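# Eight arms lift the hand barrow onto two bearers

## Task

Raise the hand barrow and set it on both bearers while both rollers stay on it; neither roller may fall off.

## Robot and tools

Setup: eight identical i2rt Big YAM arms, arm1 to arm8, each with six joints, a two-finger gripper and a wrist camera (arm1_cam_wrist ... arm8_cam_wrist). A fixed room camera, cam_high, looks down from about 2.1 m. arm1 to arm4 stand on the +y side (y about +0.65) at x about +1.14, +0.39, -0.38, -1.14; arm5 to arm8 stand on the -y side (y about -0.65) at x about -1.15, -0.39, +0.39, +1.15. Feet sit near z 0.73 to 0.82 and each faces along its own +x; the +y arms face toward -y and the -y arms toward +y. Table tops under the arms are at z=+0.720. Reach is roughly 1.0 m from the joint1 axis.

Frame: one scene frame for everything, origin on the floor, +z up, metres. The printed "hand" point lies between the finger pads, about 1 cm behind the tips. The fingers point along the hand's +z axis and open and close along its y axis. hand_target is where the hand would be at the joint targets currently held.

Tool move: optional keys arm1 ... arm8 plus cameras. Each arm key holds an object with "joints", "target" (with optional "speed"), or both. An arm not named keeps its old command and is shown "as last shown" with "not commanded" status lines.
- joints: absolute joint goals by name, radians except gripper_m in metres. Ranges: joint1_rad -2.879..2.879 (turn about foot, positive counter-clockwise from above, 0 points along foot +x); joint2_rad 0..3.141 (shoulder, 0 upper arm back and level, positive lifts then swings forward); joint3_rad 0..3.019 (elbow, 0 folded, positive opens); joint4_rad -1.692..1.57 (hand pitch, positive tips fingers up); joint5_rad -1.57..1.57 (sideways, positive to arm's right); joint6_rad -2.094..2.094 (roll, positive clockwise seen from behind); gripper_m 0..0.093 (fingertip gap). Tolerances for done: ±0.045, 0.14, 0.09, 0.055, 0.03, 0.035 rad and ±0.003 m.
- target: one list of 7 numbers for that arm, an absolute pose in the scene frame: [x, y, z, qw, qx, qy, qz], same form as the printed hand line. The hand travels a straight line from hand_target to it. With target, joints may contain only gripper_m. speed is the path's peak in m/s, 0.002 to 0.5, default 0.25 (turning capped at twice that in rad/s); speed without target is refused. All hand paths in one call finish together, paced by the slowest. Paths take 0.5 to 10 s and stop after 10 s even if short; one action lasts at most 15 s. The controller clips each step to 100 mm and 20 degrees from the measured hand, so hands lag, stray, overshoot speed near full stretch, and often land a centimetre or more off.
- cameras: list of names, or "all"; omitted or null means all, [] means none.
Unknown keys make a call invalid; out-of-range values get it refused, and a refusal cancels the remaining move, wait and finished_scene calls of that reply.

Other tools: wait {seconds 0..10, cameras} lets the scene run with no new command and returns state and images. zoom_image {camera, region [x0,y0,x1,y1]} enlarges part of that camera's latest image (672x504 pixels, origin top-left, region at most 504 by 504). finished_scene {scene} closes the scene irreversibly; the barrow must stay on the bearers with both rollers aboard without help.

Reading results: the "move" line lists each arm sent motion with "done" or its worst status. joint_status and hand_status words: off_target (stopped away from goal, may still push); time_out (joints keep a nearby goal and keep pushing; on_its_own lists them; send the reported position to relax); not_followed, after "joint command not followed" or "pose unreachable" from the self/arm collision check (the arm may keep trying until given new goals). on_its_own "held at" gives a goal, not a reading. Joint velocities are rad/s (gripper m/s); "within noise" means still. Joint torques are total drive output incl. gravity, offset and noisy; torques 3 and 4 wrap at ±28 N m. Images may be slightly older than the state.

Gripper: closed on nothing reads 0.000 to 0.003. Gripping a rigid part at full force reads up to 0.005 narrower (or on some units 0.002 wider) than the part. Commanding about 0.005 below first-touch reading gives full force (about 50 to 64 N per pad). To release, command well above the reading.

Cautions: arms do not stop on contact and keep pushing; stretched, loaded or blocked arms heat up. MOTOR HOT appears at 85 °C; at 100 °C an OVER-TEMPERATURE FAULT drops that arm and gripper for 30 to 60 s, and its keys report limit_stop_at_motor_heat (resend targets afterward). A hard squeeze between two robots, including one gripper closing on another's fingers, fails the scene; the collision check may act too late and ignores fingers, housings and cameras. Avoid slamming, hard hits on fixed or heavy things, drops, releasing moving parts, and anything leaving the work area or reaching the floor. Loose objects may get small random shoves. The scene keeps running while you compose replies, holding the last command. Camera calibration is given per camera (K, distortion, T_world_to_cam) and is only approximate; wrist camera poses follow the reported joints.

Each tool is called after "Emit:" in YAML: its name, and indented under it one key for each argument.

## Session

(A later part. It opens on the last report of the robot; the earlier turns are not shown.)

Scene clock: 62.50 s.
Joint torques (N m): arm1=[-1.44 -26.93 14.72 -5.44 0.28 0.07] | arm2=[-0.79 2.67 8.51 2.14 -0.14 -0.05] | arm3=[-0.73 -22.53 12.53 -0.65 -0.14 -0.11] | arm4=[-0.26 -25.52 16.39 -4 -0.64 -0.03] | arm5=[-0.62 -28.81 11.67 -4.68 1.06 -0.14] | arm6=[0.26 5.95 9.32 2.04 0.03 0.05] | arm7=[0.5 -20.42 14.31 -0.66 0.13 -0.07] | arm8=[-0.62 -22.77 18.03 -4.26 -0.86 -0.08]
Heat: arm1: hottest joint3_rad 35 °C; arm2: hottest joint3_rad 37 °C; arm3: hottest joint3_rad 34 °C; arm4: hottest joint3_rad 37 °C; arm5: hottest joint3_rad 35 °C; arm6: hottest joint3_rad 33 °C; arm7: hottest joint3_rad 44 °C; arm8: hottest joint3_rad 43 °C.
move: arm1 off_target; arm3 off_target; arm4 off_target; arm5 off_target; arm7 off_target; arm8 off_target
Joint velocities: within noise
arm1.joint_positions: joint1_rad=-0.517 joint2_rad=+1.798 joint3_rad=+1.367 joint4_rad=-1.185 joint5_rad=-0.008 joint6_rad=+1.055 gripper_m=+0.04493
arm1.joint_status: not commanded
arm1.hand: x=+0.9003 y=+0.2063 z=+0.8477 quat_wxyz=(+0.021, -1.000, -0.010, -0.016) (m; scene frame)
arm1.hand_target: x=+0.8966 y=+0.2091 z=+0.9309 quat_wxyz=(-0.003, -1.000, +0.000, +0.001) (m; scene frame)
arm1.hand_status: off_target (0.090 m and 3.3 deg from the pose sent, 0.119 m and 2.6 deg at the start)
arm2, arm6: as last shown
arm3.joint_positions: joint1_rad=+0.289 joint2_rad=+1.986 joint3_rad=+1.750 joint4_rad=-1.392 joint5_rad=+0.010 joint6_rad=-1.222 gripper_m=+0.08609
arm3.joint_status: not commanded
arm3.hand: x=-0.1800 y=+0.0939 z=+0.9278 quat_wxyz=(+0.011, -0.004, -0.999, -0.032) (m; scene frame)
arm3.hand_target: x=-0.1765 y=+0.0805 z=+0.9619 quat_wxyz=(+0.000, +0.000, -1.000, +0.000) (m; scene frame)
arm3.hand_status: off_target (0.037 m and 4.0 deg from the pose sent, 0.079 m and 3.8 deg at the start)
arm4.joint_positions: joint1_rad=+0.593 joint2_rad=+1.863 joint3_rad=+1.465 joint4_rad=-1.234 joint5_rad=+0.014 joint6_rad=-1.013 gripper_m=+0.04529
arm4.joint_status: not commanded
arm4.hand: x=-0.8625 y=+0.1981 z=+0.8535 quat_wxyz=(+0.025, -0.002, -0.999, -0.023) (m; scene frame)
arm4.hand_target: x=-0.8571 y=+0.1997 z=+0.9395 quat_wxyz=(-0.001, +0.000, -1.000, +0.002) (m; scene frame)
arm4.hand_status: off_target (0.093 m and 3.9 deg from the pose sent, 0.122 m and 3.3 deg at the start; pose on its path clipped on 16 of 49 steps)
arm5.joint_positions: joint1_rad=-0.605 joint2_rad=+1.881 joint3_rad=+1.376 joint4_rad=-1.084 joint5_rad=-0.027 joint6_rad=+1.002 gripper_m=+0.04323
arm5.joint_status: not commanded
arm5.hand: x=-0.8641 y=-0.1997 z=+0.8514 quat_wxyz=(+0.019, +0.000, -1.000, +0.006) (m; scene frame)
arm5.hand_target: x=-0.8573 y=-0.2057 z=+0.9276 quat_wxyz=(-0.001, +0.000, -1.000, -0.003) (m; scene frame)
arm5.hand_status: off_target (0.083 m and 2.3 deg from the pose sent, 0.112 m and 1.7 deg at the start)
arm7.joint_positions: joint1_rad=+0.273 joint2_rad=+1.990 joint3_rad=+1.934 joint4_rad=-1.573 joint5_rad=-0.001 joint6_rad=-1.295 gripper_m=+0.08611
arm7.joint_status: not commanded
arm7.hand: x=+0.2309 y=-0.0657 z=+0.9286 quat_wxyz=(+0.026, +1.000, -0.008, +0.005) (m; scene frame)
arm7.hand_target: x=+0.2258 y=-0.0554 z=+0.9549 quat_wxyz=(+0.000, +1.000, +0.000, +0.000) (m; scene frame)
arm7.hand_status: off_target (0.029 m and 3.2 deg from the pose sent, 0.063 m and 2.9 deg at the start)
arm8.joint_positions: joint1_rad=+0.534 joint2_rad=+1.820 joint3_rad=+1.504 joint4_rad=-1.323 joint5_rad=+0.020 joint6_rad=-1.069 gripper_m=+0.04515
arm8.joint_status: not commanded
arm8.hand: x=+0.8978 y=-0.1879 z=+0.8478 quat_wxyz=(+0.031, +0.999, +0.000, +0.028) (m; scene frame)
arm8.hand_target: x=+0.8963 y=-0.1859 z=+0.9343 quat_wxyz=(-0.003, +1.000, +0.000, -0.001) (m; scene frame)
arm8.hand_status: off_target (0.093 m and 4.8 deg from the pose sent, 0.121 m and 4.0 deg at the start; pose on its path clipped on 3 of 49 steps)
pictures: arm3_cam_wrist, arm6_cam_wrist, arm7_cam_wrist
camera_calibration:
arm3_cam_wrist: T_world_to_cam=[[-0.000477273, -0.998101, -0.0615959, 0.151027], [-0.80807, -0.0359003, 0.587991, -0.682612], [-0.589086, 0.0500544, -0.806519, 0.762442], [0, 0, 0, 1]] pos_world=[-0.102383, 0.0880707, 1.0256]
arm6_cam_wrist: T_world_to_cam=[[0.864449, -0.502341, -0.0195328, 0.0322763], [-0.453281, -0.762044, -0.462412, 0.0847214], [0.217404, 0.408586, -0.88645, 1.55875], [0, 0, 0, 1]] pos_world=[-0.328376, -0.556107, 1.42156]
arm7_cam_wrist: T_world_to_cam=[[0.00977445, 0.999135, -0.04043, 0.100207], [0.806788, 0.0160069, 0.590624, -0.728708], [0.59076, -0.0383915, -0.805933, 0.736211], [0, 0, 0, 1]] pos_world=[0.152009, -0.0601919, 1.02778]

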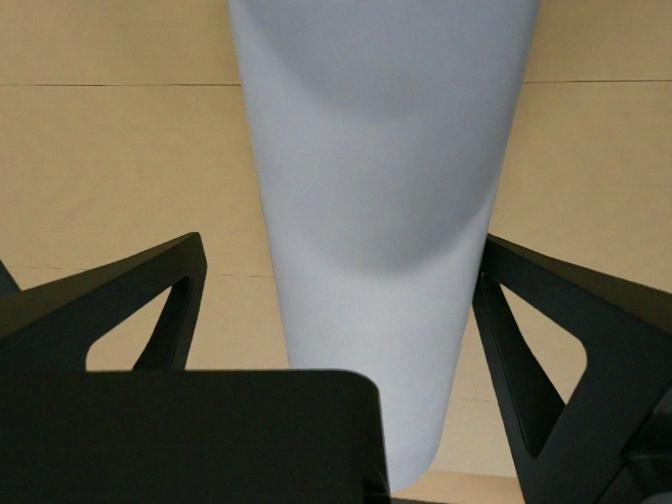

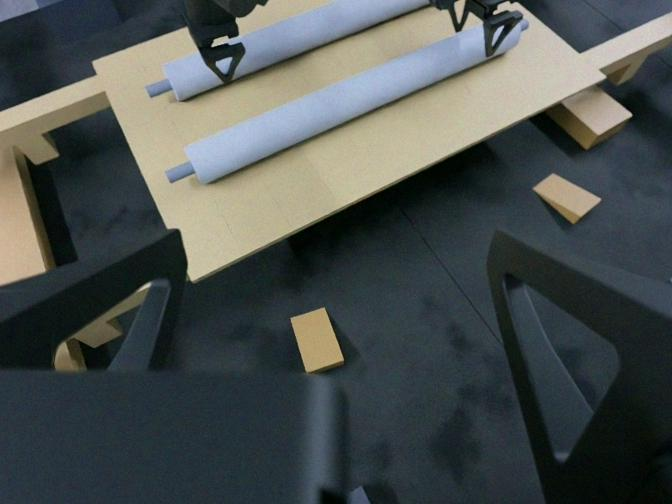

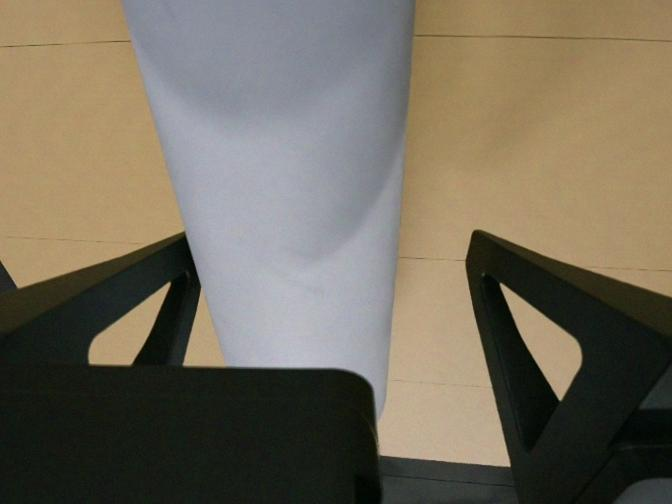

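Emit:
move:
  arm1: {"target":[0.787,0.206,0.950,0,1,0,0],"speed":0.05}
  arm8: {"target":[0.786,-0.183,0.954,0,1,0,0],"speed":0.05}
  arm4: {"target":[-0.963,0.196,0.957,0,0,1,0],"speed":0.05}
  arm5: {"target":[-0.964,-0.206,0.947,0,0,1,0],"speed":0.05}
  arm3: {"target":[-0.284,0.072,0.973,0,0,1,0],"speed":0.05}
  arm7: {"target":[0.1175,-0.063,0.968,0,1,0,0],"speed":0.05}
  cameras: ["arm3_cam_wrist","arm7_cam_wrist","arm2_cam_wrist","arm6_cam_wrist","cam_high"]

Scene clock: 69.73 s.
Joint torques (N m): arm1=[-2.37 -26.11 16.4 -4.29 0.5 -0.07] | arm2=[-0.85 2.67 8.53 2.14 -0.14 -0.05] | arm3=[-1.08 -22.12 8.59 -0.62 -0.24 -0.11] | arm4=[-1.79 -23.18 12.63 -2.5 -0.66 -0.21] | arm5=[1.26 -25.35 9.83 -3.36 1.37 0.09] | arm6=[0.26 5.89 9.35 2.04 0.03 0.05] | arm7=[0.38 -18.67 14.63 -0.43 0.07 0.19] | arm8=[0.62 -22.07 20.45 -3.64 -1.01 0.1]
Heat: arm1: hottest joint3_rad 37 °C; arm2: hottest joint3_rad 37 °C; arm3: hottest joint3_rad 34 °C; arm4: hottest joint3_rad 38 °C; arm5: hottest joint2_rad 37 °C; arm6: hottest joint3_rad 33 °C; arm7: hottest joint3_rad 44 °C; arm8: hottest joint3_rad 46 °C.
move: arm1 off_target; arm3 off_target; arm4 off_target; arm5 off_target; arm7 off_target; arm8 off_target
Joint velocities: within noise
arm1.joint_positions: joint1_rad=-0.670 joint2_rad=+1.911 joint3_rad=+1.592 joint4_rad=-1.304 joint5_rad=-0.015 joint6_rad=+0.907 gripper_m=+0.04493
arm1.joint_status: not commanded
arm1.hand: x=+0.8041 y=+0.2053 z=+0.8683 quat_wxyz=(+0.020, -1.000, -0.008, -0.023) (m; scene frame)
arm1.hand_target: x=+0.7901 y=+0.2088 z=+0.9460 quat_wxyz=(-0.002, -1.000, +0.000, +0.002) (m; scene frame)
arm1.hand_status: off_target (0.083 m and 3.6 deg from the pose sent, 0.153 m and 3.3 deg at the start)
arm2.joint_positions: joint1_rad=+0.216 joint2_rad=+0.553 joint3_rad=+1.363 joint4_rad=-1.376 joint5_rad=-0.156 joint6_rad=-0.086 gripper_m=+0.09396
arm2.joint_status: not commanded
arm2.hand: x=+0.4633 y=+0.4558 z=+1.2615 quat_wxyz=(-0.411, -0.472, -0.736, +0.256) (m; scene frame)
arm2.hand_target: x=+0.4628 y=+0.4578 z=+1.2738 quat_wxyz=(-0.420, -0.468, -0.731, +0.265) (m; scene frame)
arm2.hand_status: not commanded
arm3.joint_positions: joint1_rad=+0.114 joint2_rad=+1.931 joint3_rad=+1.741 joint4_rad=-1.392 joint5_rad=+0.011 joint6_rad=-1.397 gripper_m=+0.08609
arm3.joint_status: not commanded
arm3.hand: x=-0.2811 y=+0.0706 z=+0.9547 quat_wxyz=(+0.003, -0.004, -1.000, -0.012) (m; scene frame)
arm3.hand_target: x=-0.2840 y=+0.0721 z=+0.9726 quat_wxyz=(+0.000, +0.000, -1.000, +0.000) (m; scene frame)
arm3.hand_status: off_target (0.019 m and 1.5 deg from the pose sent, 0.115 m and 3.9 deg at the start)
arm4.joint_positions: joint1_rad=+0.425 joint2_rad=+1.736 joint3_rad=+1.385 joint4_rad=-1.278 joint5_rad=+0.015 joint6_rad=-1.183 gripper_m=+0.04529
arm4.joint_status: not commanded
arm4.hand: x=-0.9565 y=+0.1929 z=+0.8900 quat_wxyz=(+0.021, -0.001, -0.999, -0.025) (m; scene frame)
arm4.hand_target: x=-0.9630 y=+0.1970 z=+0.9522 quat_wxyz=(+0.001, +0.000, -1.000, +0.001) (m; scene frame)
arm4.hand_status: off_target (0.067 m and 3.8 deg from the pose sent, 0.144 m and 3.9 deg at the start)
arm5.joint_positions: joint1_rad=-0.440 joint2_rad=+1.733 joint3_rad=+1.265 joint4_rad=-1.122 joint5_rad=-0.033 joint6_rad=+1.166 gripper_m=+0.04341
arm5.joint_status: not commanded
arm5.hand: x=-0.9607 y=-0.2008 z=+0.8873 quat_wxyz=(+0.022, +0.001, -1.000, +0.008) (m; scene frame)
arm5.hand_target: x=-0.9639 y=-0.2061 z=+0.9426 quat_wxyz=(+0.000, +0.000, -1.000, -0.002) (m; scene frame)
arm5.hand_status: off_target (0.060 m and 2.7 deg from the pose sent, 0.138 m and 2.3 deg at the start)
arm6.joint_positions: joint1_rad=-0.421 joint2_rad=+0.463 joint3_rad=+1.379 joint4_rad=-1.390 joint5_rad=+0.052 joint6_rad=+0.017 gripper_m=+0.09396
arm6.joint_status: not commanded
arm6.hand: x=-0.3010 y=-0.5082 z=+1.3060 quat_wxyz=(-0.452, +0.428, -0.738, -0.261) (m; scene frame)
arm6.hand_target: x=-0.3025 y=-0.5113 z=+1.3153 quat_wxyz=(-0.461, +0.425, -0.733, -0.266) (m; scene frame)
arm6.hand_status: not commanded
arm7.joint_positions: joint1_rad=+0.439 joint2_rad=+2.057 joint3_rad=+2.124 joint4_rad=-1.665 joint5_rad=-0.001 joint6_rad=-1.155 gripper_m=+0.08611
arm7.joint_status: not commanded
arm7.hand: x=+0.1251 y=-0.0736 z=+0.9602 quat_wxyz=(+0.011, +1.000, +0.004, +0.003) (m; scene frame)
arm7.hand_target: x=+0.1177 y=-0.0638 z=+0.9678 quat_wxyz=(-0.001, +1.000, +0.000, +0.000) (m; scene frame)
arm7.hand_status: off_target (0.015 m and 1.4 deg from the pose sent, 0.120 m and 3.2 deg at the start)
arm8.joint_positions: joint1_rad=+0.681 joint2_rad=+1.937 joint3_rad=+1.734 joint4_rad=-1.446 joint5_rad=+0.025 joint6_rad=-0.926 gripper_m=+0.04516
arm8.joint_status: not commanded
arm8.hand: x=+0.8034 y=-0.1901 z=+0.8680 quat_wxyz=(+0.029, +0.999, +0.002, +0.036) (m; scene frame)
arm8.hand_target: x=+0.7903 y=-0.1878 z=+0.9508 quat_wxyz=(-0.002, +1.000, +0.001, -0.002) (m; scene frame)
arm8.hand_status: off_target (0.088 m and 5.3 deg from the pose sent, 0.154 m and 4.8 deg at the start)
pictures: arm2_cam_wrist, arm3_cam_wrist, arm6_cam_wrist, arm7_cam_wrist, cam_high
camera_calibration:
arm2_cam_wrist: T_world_to_cam=[[-0.905603, -0.423928, -0.01299, 0.629709], [-0.38937, 0.843143, -0.370812, 0.264673], [0.16815, -0.33075, -0.928617, 1.37024], [0, 0, 0, 1]] pos_world=[0.442916, 0.497001, 1.37875]
arm3_cam_wrist: T_world_to_cam=[[0.000722434, -0.999786, -0.0206877, 0.0908097], [-0.817566, -0.0125032, 0.575699, -0.773637], [-0.575834, 0.0164976, -0.8174, 0.742193], [0, 0, 0, 1]] pos_world=[-0.205184, 0.0688729, 1.05393]
arm6_cam_wrist: T_world_to_cam=[[0.864449, -0.502341, -0.0195328, 0.0322763], [-0.453281, -0.762044, -0.462412, 0.0847214], [0.217404, 0.408586, -0.88645, 1.55875], [0, 0, 0, 1]] pos_world=[-0.328376, -0.556107, 1.42156]
arm7_cam_wrist: T_world_to_cam=[[-0.0159545, 0.999824, -0.00985491, 0.0844359], [0.809022, 0.0187004, 0.587481, -0.658927], [0.587562, 0.00140013, -0.809178, 0.830375], [0, 0, 0, 1]] pos_world=[0.0465372, -0.0732615, 1.05986]

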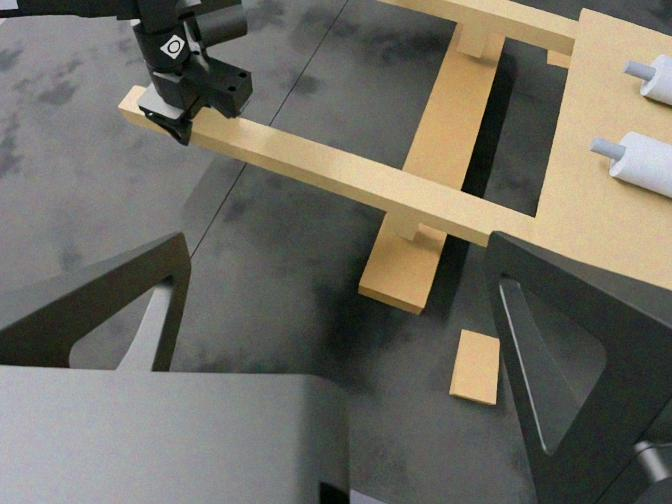

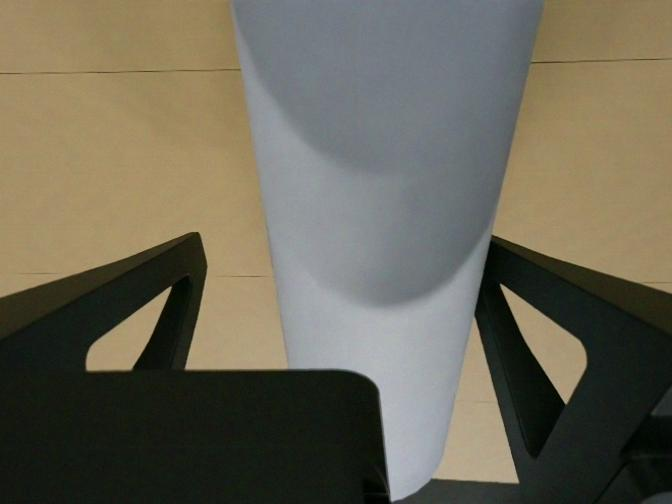

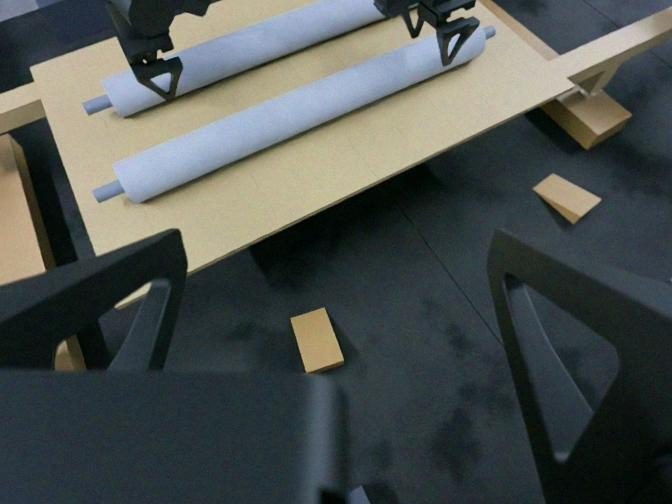

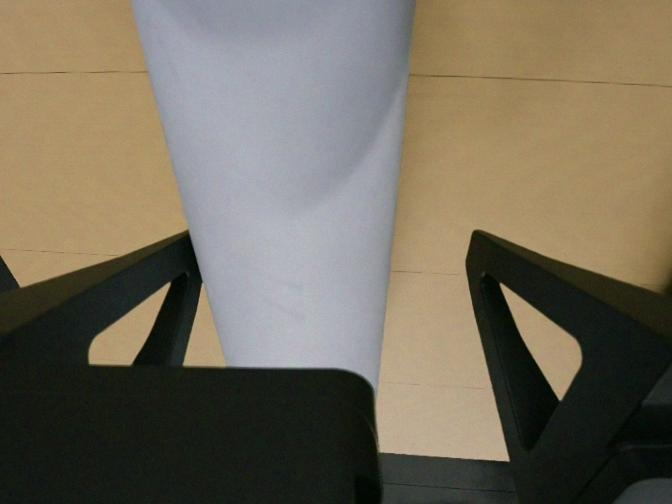

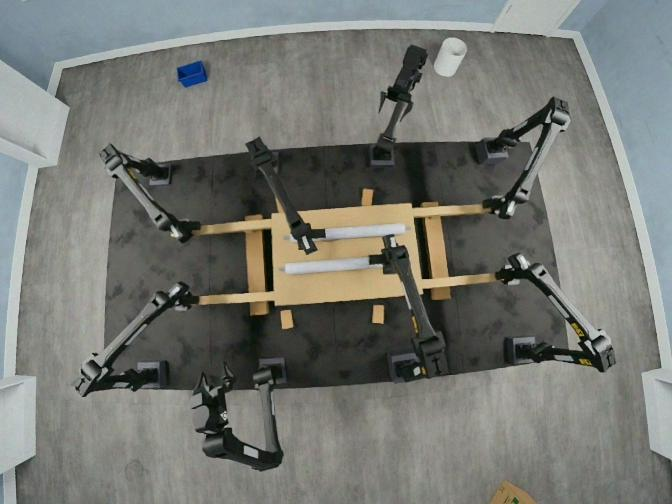

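Emit:
zoom_image:
  camera: "arm2_cam_wrist"
  region: [330, 0, 580, 330]

Emit:
zoom_image:
  camera: "arm6_cam_wrist"
  region: [480, 20, 672, 200]

Scaled by 1.527 from the camera's 672x504 image, which has a finer 960x720 frame.

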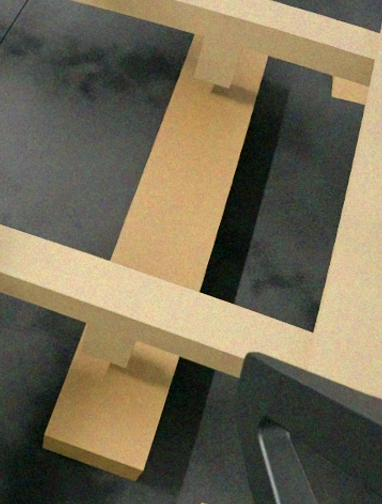

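Scaled by 2.625 from the camera's 672x504 image, which has a finer 960x720 frame.

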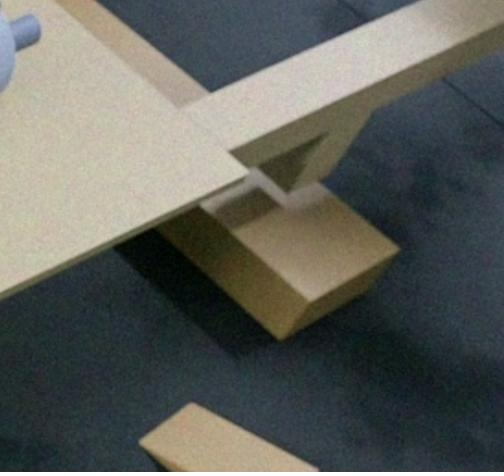

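Emit:
move:
  arm1: {"target":[0.781,0.206,0.910,0,1,0,0],"speed":0.05}
  arm8: {"target":[0.780,-0.183,0.912,0,1,0,0],"speed":0.05}
  arm4: {"target":[-0.970,0.196,0.905,0,0,1,0],"speed":0.05}
  arm5: {"target":[-0.970,-0.206,0.890,0,0,1,0],"speed":0.05}
  arm3: {"target":[-0.291,0.061,0.928,0,0,1,0],"speed":0.05}
  arm7: {"target":[0.1105,-0.072,0.930,0,1,0,0],"speed":0.05}
  cameras: ["arm3_cam_wrist","arm7_cam_wrist","arm2_cam_wrist","arm6_cam_wrist"]

Emit:
zoom_image:
  camera: "arm2_cam_wrist"
  region: [330, 0, 580, 330]

Emit:
zoom_image:
  camera: "arm6_cam_wrist"
  region: [480, 20, 672, 200]

Scene clock: 84.63 s.
Joint torques (N m): arm1=[-1.55 -26.75 12.21 -2.36 0.46 0.02] | arm2=[-0.79 2.67 8.53 2.14 -0.14 -0.05] | arm3=[-1.38 -17.67 8.58 -0.01 -0.26 -0.11] | arm4=[-1.03 -21.36 10.35 -1.42 -0.59 -0.1] | arm5=[0.5 -22.36 8.08 -2.21 1.27 -0.01] | arm6=[0.15 5.83 9.32 2.04 0.04 0.05] | arm7=[0.79 -20.25 9.46 0.46 0.08 0.19] | arm8=[0.21 -23.12 15.13 -2.04 -0.96 0.06]
Heat: arm1: hottest joint3_rad 41 °C; arm2: hottest joint3_rad 38 °C; arm3: hottest joint3_rad 34 °C; arm4: hottest joint3_rad 38 °C; arm5: hottest joint2_rad 36 °C; arm6: hottest joint3_rad 34 °C; arm7: hottest joint3_rad 46 °C; arm8: hottest joint3_rad 53 °C.
move: arm1 off_target; arm3 off_target; arm4 off_target; arm5 off_target; arm7 done; arm8 off_target
Joint velocities: within noise
arm1.joint_positions: joint1_rad=-0.690 joint2_rad=+1.952 joint3_rad=+1.592 joint4_rad=-1.270 joint5_rad=-0.015 joint6_rad=+0.885 gripper_m=+0.04493
arm1.joint_status: not commanded
arm1.hand: x=+0.7910 y=+0.2070 z=+0.8455 quat_wxyz=(+0.022, -0.999, -0.009, -0.026) (m; scene frame)
arm1.hand_target: x=+0.7824 y=+0.2074 z=+0.9073 quat_wxyz=(-0.001, -1.000, +0.000, +0.000) (m; scene frame)
arm1.hand_status: off_target (0.065 m and 4.0 deg from the pose sent, 0.048 m and 3.6 deg at the start)
arm2, arm6: as last shown
arm3.joint_positions: joint1_rad=+0.102 joint2_rad=+1.931 joint3_rad=+1.702 joint4_rad=-1.314 joint5_rad=+0.011 joint6_rad=-1.413 gripper_m=+0.08609
arm3.joint_status: not commanded
arm3.hand: x=-0.2870 y=+0.0635 z=+0.9400 quat_wxyz=(+0.000, -0.002, -1.000, +0.007) (m; scene frame)
arm3.hand_target: x=-0.2911 y=+0.0613 z=+0.9281 quat_wxyz=(+0.000, +0.000, -1.000, +0.000) (m; scene frame)
arm3.hand_status: off_target (0.013 m and 0.8 deg from the pose sent, 0.030 m and 1.5 deg at the start)
arm4.joint_positions: joint1_rad=+0.402 joint2_rad=+1.745 joint3_rad=+1.311 joint4_rad=-1.181 joint5_rad=+0.012 joint6_rad=-1.208 gripper_m=+0.04529
arm4.joint_status: not commanded
arm4.hand: x=-0.9690 y=+0.1940 z=+0.8595 quat_wxyz=(+0.017, +0.000, -1.000, -0.020) (m; scene frame)
arm4.hand_target: x=-0.9701 y=+0.1963 z=+0.9025 quat_wxyz=(+0.000, +0.000, -1.000, +0.000) (m; scene frame)
arm4.hand_status: off_target (0.046 m and 3.0 deg from the pose sent, 0.020 m and 3.8 deg at the start)
arm5.joint_positions: joint1_rad=-0.418 joint2_rad=+1.754 joint3_rad=+1.198 joint4_rad=-1.014 joint5_rad=-0.030 joint6_rad=+1.187 gripper_m=+0.04341
arm5.joint_status: not commanded
arm5.hand: x=-0.9716 y=-0.2009 z=+0.8553 quat_wxyz=(+0.017, +0.001, -1.000, +0.000) (m; scene frame)
arm5.hand_target: x=-0.9701 y=-0.2058 z=+0.8882 quat_wxyz=(+0.000, +0.000, -1.000, -0.001) (m; scene frame)
arm5.hand_status: off_target (0.035 m and 1.9 deg from the pose sent, 0.011 m and 2.7 deg at the start)
arm7.joint_positions: joint1_rad=+0.450 joint2_rad=+2.057 joint3_rad=+2.054 joint4_rad=-1.579 joint5_rad=-0.001 joint6_rad=-1.139 gripper_m=+0.08611
arm7.joint_status: not commanded
arm7.hand: x=+0.1162 y=-0.0723 z=+0.9334 quat_wxyz=(+0.003, +1.000, +0.002, +0.000) (m; scene frame)
arm7.hand_target: x=+0.1106 y=-0.0720 z=+0.9300 quat_wxyz=(+0.000, +1.000, +0.000, +0.000) (m; scene frame)
arm7.hand_status: done (0.007 m and 0.5 deg from the pose sent, 0.034 m and 1.4 deg at the start)
arm8.joint_positions: joint1_rad=+0.695 joint2_rad=+1.978 joint3_rad=+1.734 joint4_rad=-1.399 joint5_rad=+0.024 joint6_rad=-0.913 gripper_m=+0.04516
arm8.joint_status: not commanded
arm8.hand: x=+0.7901 y=-0.1862 z=+0.8443 quat_wxyz=(+0.026, +0.999, +0.003, +0.034) (m; scene frame)
arm8.hand_target: x=+0.7819 y=-0.1852 z=+0.9097 quat_wxyz=(+0.000, +1.000, +0.001, +0.000) (m; scene frame)
arm8.hand_status: off_target (0.068 m and 5.0 deg from the pose sent, 0.050 m and 5.3 deg at the start)
pictures: arm2_cam_wrist, arm3_cam_wrist, arm6_cam_wrist, arm7_cam_wrist
camera_calibration:
arm2_cam_wrist: T_world_to_cam=[[-0.905603, -0.423928, -0.01299, 0.629709], [-0.38937, 0.843143, -0.370812, 0.264673], [0.16815, -0.33075, -0.928617, 1.37024], [0, 0, 0, 1]] pos_world=[0.442916, 0.497001, 1.37875]
arm3_cam_wrist: T_world_to_cam=[[0.0045485, -0.999847, 0.0169037, 0.04915], [-0.820938, 0.00591867, 0.570987, -0.767674], [-0.570999, -0.016474, -0.820785, 0.733532], [0, 0, 0, 1]] pos_world=[-0.21159, 0.0657703, 1.03957]
arm6_cam_wrist: T_world_to_cam=[[0.864449, -0.502341, -0.0195328, 0.0322763], [-0.453281, -0.762044, -0.462412, 0.0847214], [0.217404, 0.408586, -0.88645, 1.55875], [0, 0, 0, 1]] pos_world=[-0.328376, -0.556107, 1.42156]
arm7_cam_wrist: T_world_to_cam=[[-0.0117683, 0.999918, 0.00496936, 0.0683751], [0.81284, 0.0066719, 0.582449, -0.632588], [0.582368, 0.0108937, -0.812852, 0.818656], [0, 0, 0, 1]] pos_world=[0.0382387, -0.0730672, 1.03356]

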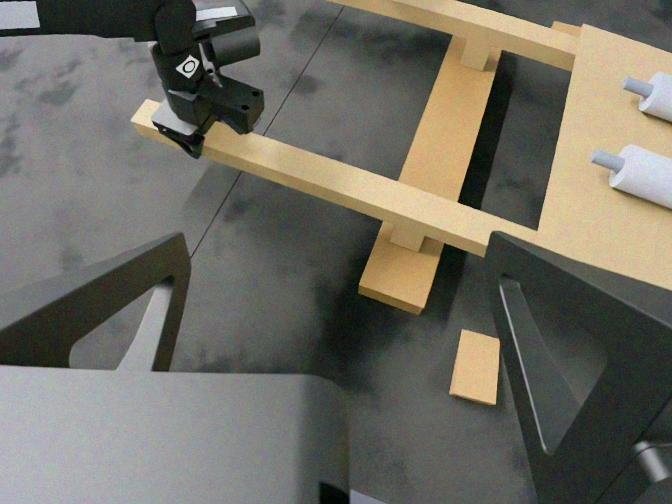

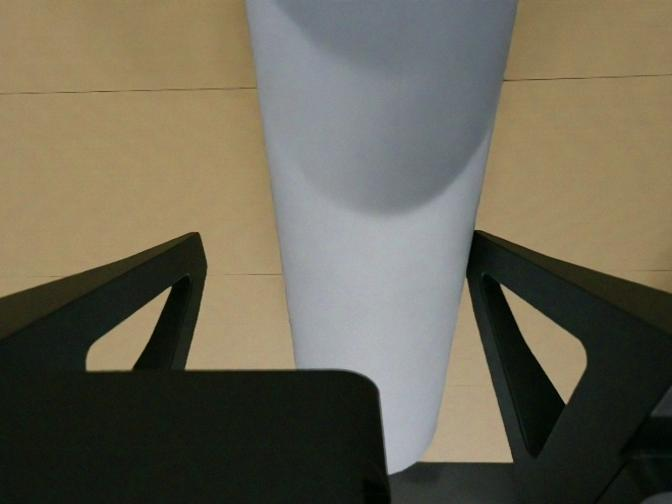

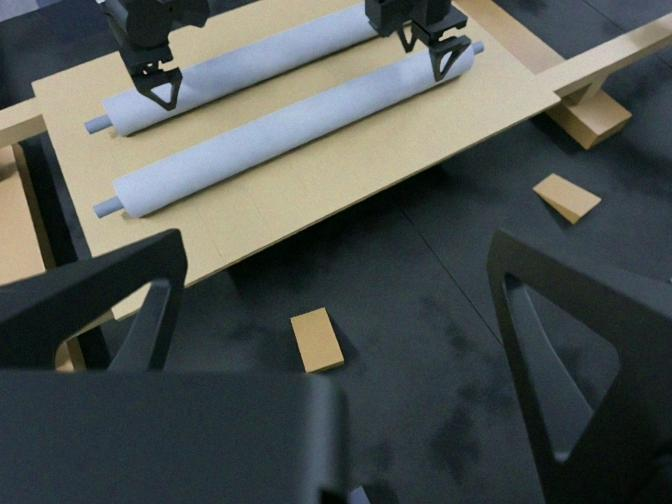

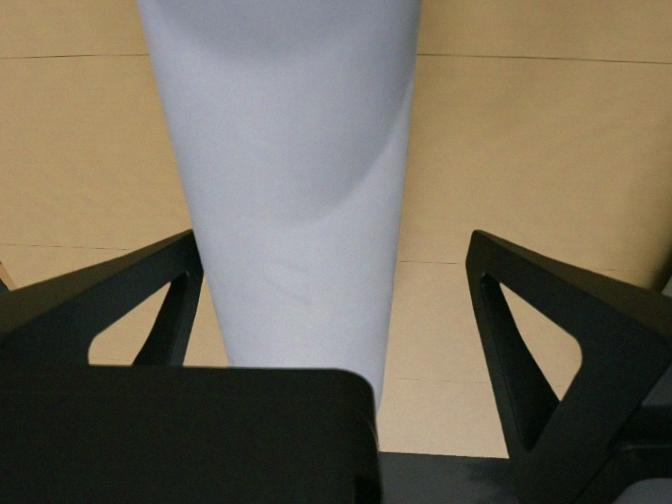

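Scaled by 1.527 from the camera's 672x504 image, which has a finer 960x720 frame.

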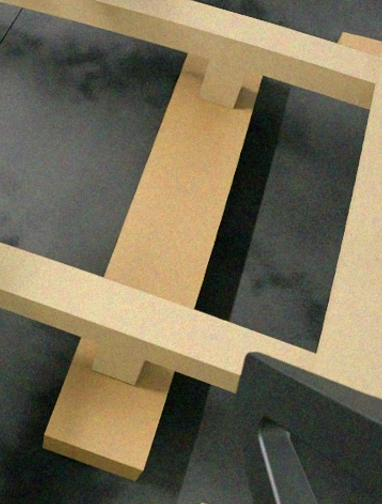

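Scaled by 2.625 from the camera's 672x504 image, which has a finer 960x720 frame.

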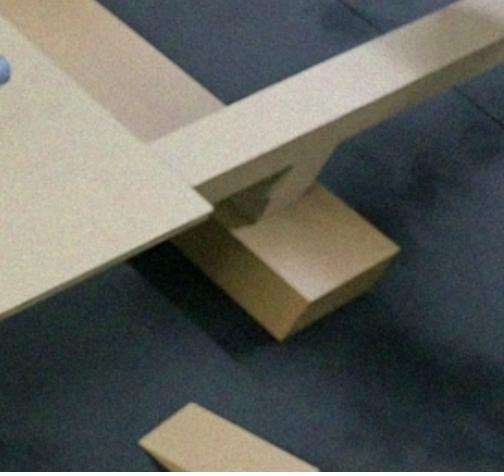

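Emit:
move:
  arm1: {"target":[0.782,0.206,0.884,0,1,0,0],"speed":0.04}
  arm8: {"target":[0.782,-0.185,0.884,0,1,0,0],"speed":0.04}
  arm4: {"target":[-0.970,0.196,0.875,0,0,1,0],"speed":0.04}
  arm5: {"target":[-0.970,-0.206,0.860,0,0,1,0],"speed":0.04}
  arm3: {"target":[-0.291,0.059,0.914,0,0,1,0],"speed":0.04}
  arm7: {"target":[0.1105,-0.074,0.922,0,1,0,0],"speed":0.04}
  cameras: []

Emit:
move:
  arm1: {"target":[0.784,0.206,0.856,0,1,0,0],"speed":0.04}
  arm8: {"target":[0.784,-0.185,0.856,0,1,0,0],"speed":0.04}
  arm4: {"target":[-0.970,0.196,0.848,0,0,1,0],"speed":0.04}
  arm5: {"target":[-0.970,-0.206,0.834,0,0,1,0],"speed":0.04}
  cameras: ["arm3_cam_wrist","arm7_cam_wrist","arm2_cam_wrist","arm6_cam_wrist"]

Emit:
zoom_image:
  camera: "arm2_cam_wrist"
  region: [330, 0, 580, 330]

Emit:
zoom_image:
  camera: "arm6_cam_wrist"
  region: [480, 20, 672, 200]

Scene clock: 92.73 s.
Joint torques (N m): arm1=[-0.79 -25.41 9.78 -0.61 0.44 0.12] | arm2=[-0.79 2.61 8.53 2.14 -0.14 -0.04] | arm3=[-1.44 -18.02 8.53 -0.01 -0.26 -0.11] | arm4=[-0.67 -20.01 8.87 -0.68 -0.6 -0.04] | arm5=[0.21 -20.19 6.75 -0.75 0.99 -0.05] | arm6=[0.21 5.89 9.32 2.03 0.02 0.05] | arm7=[0.79 -20.66 9.36 0.39 0.1 0.21] | arm8=[0.09 -22.01 10.78 -0.2 -0.67 0.06]
Heat: arm1: hottest joint3_rad 41 °C; arm2: hottest joint3_rad 38 °C; arm3: hottest joint3_rad 34 °C; arm4: hottest joint3_rad 38 °C; arm5: hottest joint2_rad 38 °C; arm6: hottest joint3_rad 34 °C; arm7: hottest joint3_rad 45 °C; arm8: hottest joint3_rad 53 °C.
move: arm1 off_target; arm3 off_target; arm4 off_target; arm5 off_target; arm7 done; arm8 off_target
Joint velocities: within noise
arm1.joint_positions: joint1_rad=-0.694 joint2_rad=+1.952 joint3_rad=+1.583 joint4_rad=-1.252 joint5_rad=-0.015 joint6_rad=+0.877 gripper_m=+0.04495
arm1.joint_status: not commanded
arm1.hand: x=+0.7887 y=+0.2078 z=+0.8421 quat_wxyz=(+0.018, -1.000, -0.011, -0.023) (m; scene frame)
arm1.hand_target: x=+0.7826 y=+0.2066 z=+0.8828 quat_wxyz=(+0.000, -1.000, +0.000, +0.000) (m; scene frame)
arm1.hand_status: off_target (0.042 m and 3.6 deg from the pose sent, 0.039 m and 4.0 deg at the start)
arm2, arm6: as last shown
arm3.joint_positions: joint1_rad=+0.102 joint2_rad=+1.946 joint3_rad=+1.688 joint4_rad=-1.287 joint5_rad=+0.011 joint6_rad=-1.414 gripper_m=+0.08609
arm3.joint_status: not commanded
arm3.hand: x=-0.2866 y=+0.0619 z=+0.9262 quat_wxyz=(+0.000, -0.002, -1.000, +0.006) (m; scene frame)
arm3.hand_target: x=-0.2910 y=+0.0594 z=+0.9140 quat_wxyz=(+0.000, +0.000, -1.000, +0.000) (m; scene frame)
arm3.hand_status: off_target (0.013 m and 0.7 deg from the pose sent, 0.027 m and 0.8 deg at the start)
arm4.joint_positions: joint1_rad=+0.397 joint2_rad=+1.756 joint3_rad=+1.282 joint4_rad=-1.130 joint5_rad=+0.012 joint6_rad=-1.214 gripper_m=+0.04529
arm4.joint_status: not commanded
arm4.hand: x=-0.9712 y=+0.1933 z=+0.8440 quat_wxyz=(+0.015, +0.000, -1.000, -0.015) (m; scene frame)
arm4.hand_target: x=-0.9701 y=+0.1961 z=+0.8737 quat_wxyz=(+0.000, +0.000, -1.000, +0.000) (m; scene frame)
arm4.hand_status: off_target (0.031 m and 2.4 deg from the pose sent, 0.016 m and 3.0 deg at the start)
arm5.joint_positions: joint1_rad=-0.414 joint2_rad=+1.767 joint3_rad=+1.179 joint4_rad=-0.982 joint5_rad=-0.023 joint6_rad=+1.191 gripper_m=+0.04341
arm5.joint_status: not commanded
arm5.hand: x=-0.9732 y=-0.2021 z=+0.8436 quat_wxyz=(+0.013, +0.002, -1.000, +0.000) (m; scene frame)
arm5.hand_target: x=-0.9701 y=-0.2059 z=+0.8595 quat_wxyz=(+0.000, +0.000, -1.000, +0.000) (m; scene frame)
arm5.hand_status: off_target (0.017 m and 1.5 deg from the pose sent, 0.007 m and 1.9 deg at the start)
arm7.joint_positions: joint1_rad=+0.452 joint2_rad=+2.057 joint3_rad=+2.025 joint4_rad=-1.554 joint5_rad=-0.001 joint6_rad=-1.138 gripper_m=+0.08611
arm7.joint_status: not commanded
arm7.hand: x=+0.1158 y=-0.0738 z=+0.9223 quat_wxyz=(+0.005, +1.000, +0.002, +0.001) (m; scene frame)
arm7.hand_target: x=+0.1104 y=-0.0740 z=+0.9220 quat_wxyz=(+0.000, +1.000, +0.000, +0.000) (m; scene frame)
arm7.hand_status: done (0.005 m and 0.7 deg from the pose sent, 0.013 m and 0.5 deg at the start)
arm8.joint_positions: joint1_rad=+0.696 joint2_rad=+1.976 joint3_rad=+1.729 joint4_rad=-1.384 joint5_rad=+0.016 joint6_rad=-0.913 gripper_m=+0.04516
arm8.joint_status: not commanded
arm8.hand: x=+0.7874 y=-0.1859 z=+0.8437 quat_wxyz=(+0.024, +0.999, +0.003, +0.027) (m; scene frame)
arm8.hand_target: x=+0.7826 y=-0.1856 z=+0.8831 quat_wxyz=(+0.000, +1.000, +0.000, +0.000) (m; scene frame)
arm8.hand_status: off_target (0.041 m and 4.2 deg from the pose sent, 0.041 m and 5.0 deg at the start)
pictures: none
No camera images: "cameras" was empty.

Scene clock: 94.10 s.
Joint torques (N m): arm1=[-0.44 -22.48 7.98 0.8 0.32 0.14] | arm2=[-0.85 2.61 8.53 2.15 -0.14 -0.04] | arm3=[-1.49 -17.73 8.61 0.03 -0.26 -0.11] | arm4=[-0.5 -17.03 7.12 0.59 -0.37 -0.02] | arm5=[-0.09 -16.67 5.37 1.03 0.82 -0.07] | arm6=[0.15 5.89 9.35 2.03 0.03 0.06] | arm7=[0.85 -20.66 9.37 0.44 0.08 0.19] | arm8=[-0.09 -19.37 9.05 0.51 -0.21 0.04]
Heat: arm1: hottest joint3_rad 41 °C; arm2: hottest joint3_rad 38 °C; arm3: hottest joint3_rad 34 °C; arm4: hottest joint3_rad 38 °C; arm5: hottest joint2_rad 38 °C; arm6: hottest joint3_rad 34 °C; arm7: hottest joint3_rad 44 °C; arm8: hottest joint3_rad 52 °C.
move: arm1 off_target; arm4 done; arm5 done; arm8 off_target
Joint velocities: within noise
arm1.joint_positions: joint1_rad=-0.694 joint2_rad=+1.940 joint3_rad=+1.563 joint4_rad=-1.222 joint5_rad=-0.012 joint6_rad=+0.877 gripper_m=+0.04495
arm1.joint_status: not commanded
arm1.hand: x=+0.7880 y=+0.2078 z=+0.8411 quat_wxyz=(+0.011, -1.000, -0.011, -0.015) (m; scene frame)
arm1.hand_target: x=+0.7841 y=+0.2062 z=+0.8558 quat_wxyz=(+0.000, -1.000, +0.000, +0.000) (m; scene frame)
arm1.hand_status: off_target (0.016 m and 2.5 deg from the pose sent, 0.015 m and 3.6 deg at the start)
arm2, arm6, arm7: as last shown
arm3.joint_positions: joint1_rad=+0.102 joint2_rad=+1.946 joint3_rad=+1.687 joint4_rad=-1.286 joint5_rad=+0.010 joint6_rad=-1.414 gripper_m=+0.08609
arm3.joint_status: not commanded
arm3.hand: x=-0.2866 y=+0.0621 z=+0.9257 quat_wxyz=(+0.000, -0.002, -1.000, +0.006) (m; scene frame)
arm3.hand_target: x=-0.2909 y=+0.0594 z=+0.9140 quat_wxyz=(+0.000, +0.000, -1.000, +0.000) (m; scene frame)
arm3.hand_status: not commanded
arm4.joint_positions: joint1_rad=+0.395 joint2_rad=+1.747 joint3_rad=+1.266 joint4_rad=-1.099 joint5_rad=+0.006 joint6_rad=-1.215 gripper_m=+0.04529
arm4.joint_status: not commanded
arm4.hand: x=-0.9705 y=+0.1919 z=+0.8429 quat_wxyz=(+0.007, +0.000, -1.000, -0.004) (m; scene frame)
arm4.hand_target: x=-0.9700 y=+0.1960 z=+0.8479 quat_wxyz=(+0.000, +0.000, -1.000, +0.000) (m; scene frame)
arm4.hand_status: done (0.007 m and 1.0 deg from the pose sent, 0.005 m and 2.3 deg at the start)
arm5.joint_positions: joint1_rad=-0.412 joint2_rad=+1.764 joint3_rad=+1.171 joint4_rad=-0.965 joint5_rad=-0.018 joint6_rad=+1.194 gripper_m=+0.04341
arm5.joint_status: not commanded
arm5.hand: x=-0.9731 y=-0.2017 z=+0.8420 quat_wxyz=(+0.009, +0.001, -1.000, -0.003) (m; scene frame)
arm5.hand_target: x=-0.9701 y=-0.2060 z=+0.8342 quat_wxyz=(+0.000, +0.000, -1.000, +0.000) (m; scene frame)
arm5.hand_status: done (0.010 m and 1.1 deg from the pose sent, 0.011 m and 1.5 deg at the start)
arm7.hand_target: x=+0.1105 y=-0.0740 z=+0.9220 quat_wxyz=(+0.000, +1.000, +0.000, +0.000) (m; scene frame)
arm8.joint_positions: joint1_rad=+0.696 joint2_rad=+1.958 joint3_rad=+1.699 joint4_rad=-1.337 joint5_rad=+0.003 joint6_rad=-0.913 gripper_m=+0.04516
arm8.joint_status: not commanded
arm8.hand: x=+0.7846 y=-0.1859 z=+0.8421 quat_wxyz=(+0.014, +1.000, +0.002, +0.012) (m; scene frame)
arm8.hand_target: x=+0.7841 y=-0.1851 z=+0.8558 quat_wxyz=(+0.000, +1.000, +0.000, +0.000) (m; scene frame)
arm8.hand_status: off_target (0.014 m and 2.1 deg from the pose sent, 0.013 m and 4.2 deg at the start)
pictures: arm2_cam_wrist, arm3_cam_wrist, arm6_cam_wrist, arm7_cam_wrist
camera_calibration:
arm2_cam_wrist: T_world_to_cam=[[-0.905603, -0.423928, -0.01299, 0.629709], [-0.38937, 0.843143, -0.370812, 0.264673], [0.16815, -0.33075, -0.928617, 1.37024], [0, 0, 0, 1]] pos_world=[0.442916, 0.497001, 1.37875]
arm3_cam_wrist: T_world_to_cam=[[0.00535726, -0.999879, 0.0146, 0.050323], [-0.820967, 0.00393838, 0.570963, -0.759085], [-0.570951, -0.0150449, -0.820846, 0.722062], [0, 0, 0, 1]] pos_world=[-0.211191, 0.0641698, 1.02538]
arm6_cam_wrist: T_world_to_cam=[[0.864449, -0.502341, -0.0195328, 0.0322763], [-0.453281, -0.762044, -0.462412, 0.0847214], [0.217404, 0.408586, -0.88645, 1.55875], [0, 0, 0, 1]] pos_world=[-0.328376, -0.556107, 1.42156]
arm7_cam_wrist: T_world_to_cam=[[-0.0117088, 0.999931, 0.000784872, 0.0737978], [0.811677, 0.00904597, 0.584036, -0.627053], [0.583989, 0.0074754, -0.811727, 0.808392], [0, 0, 0, 1]] pos_world=[0.0377369, -0.0741635, 1.02236]

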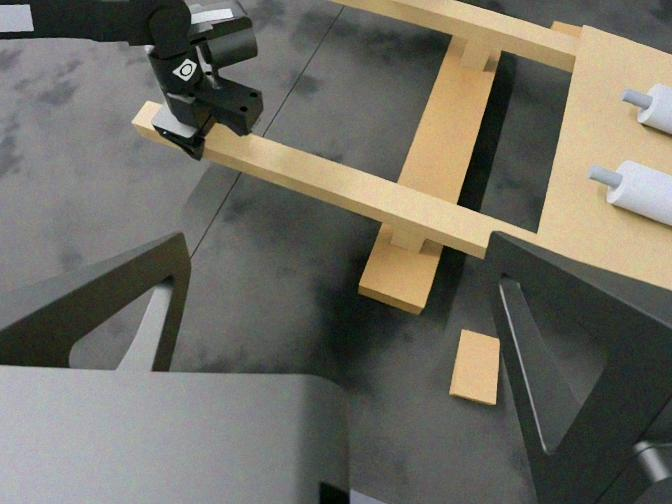

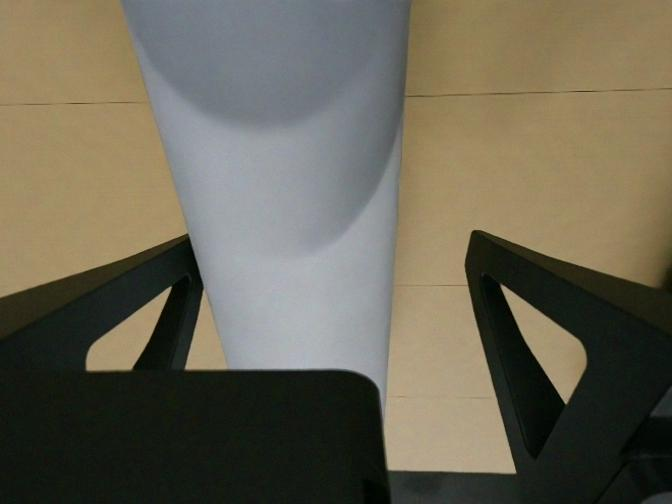

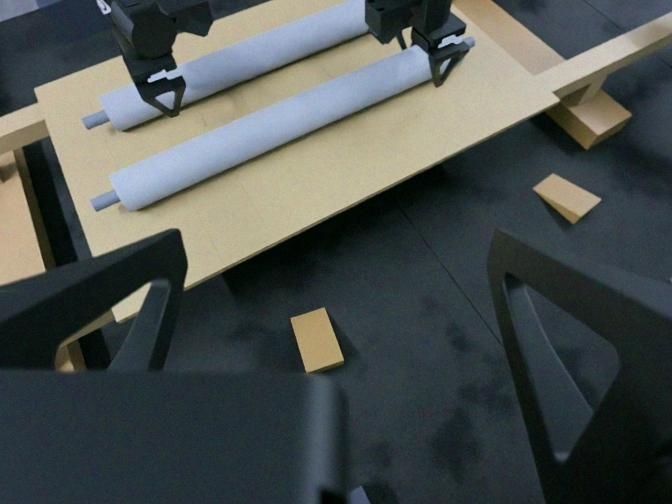

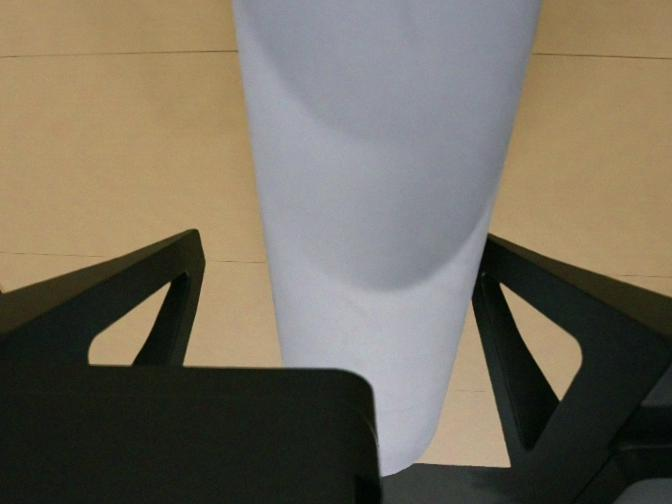

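Scaled by 1.527 from the camera's 672x504 image, which has a finer 960x720 frame.

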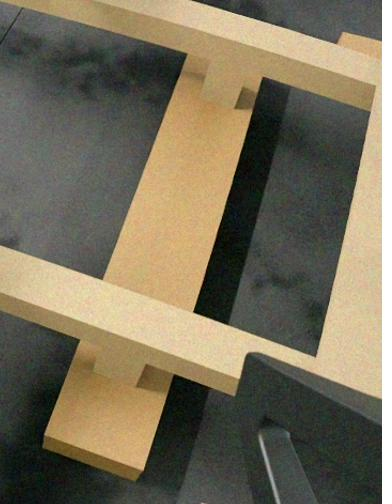

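Scaled by 2.625 from the camera's 672x504 image, which has a finer 960x720 frame.

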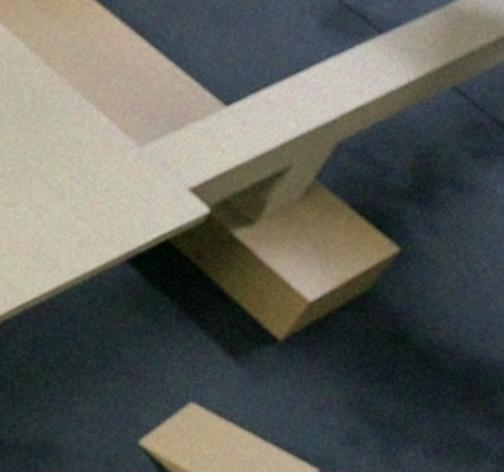

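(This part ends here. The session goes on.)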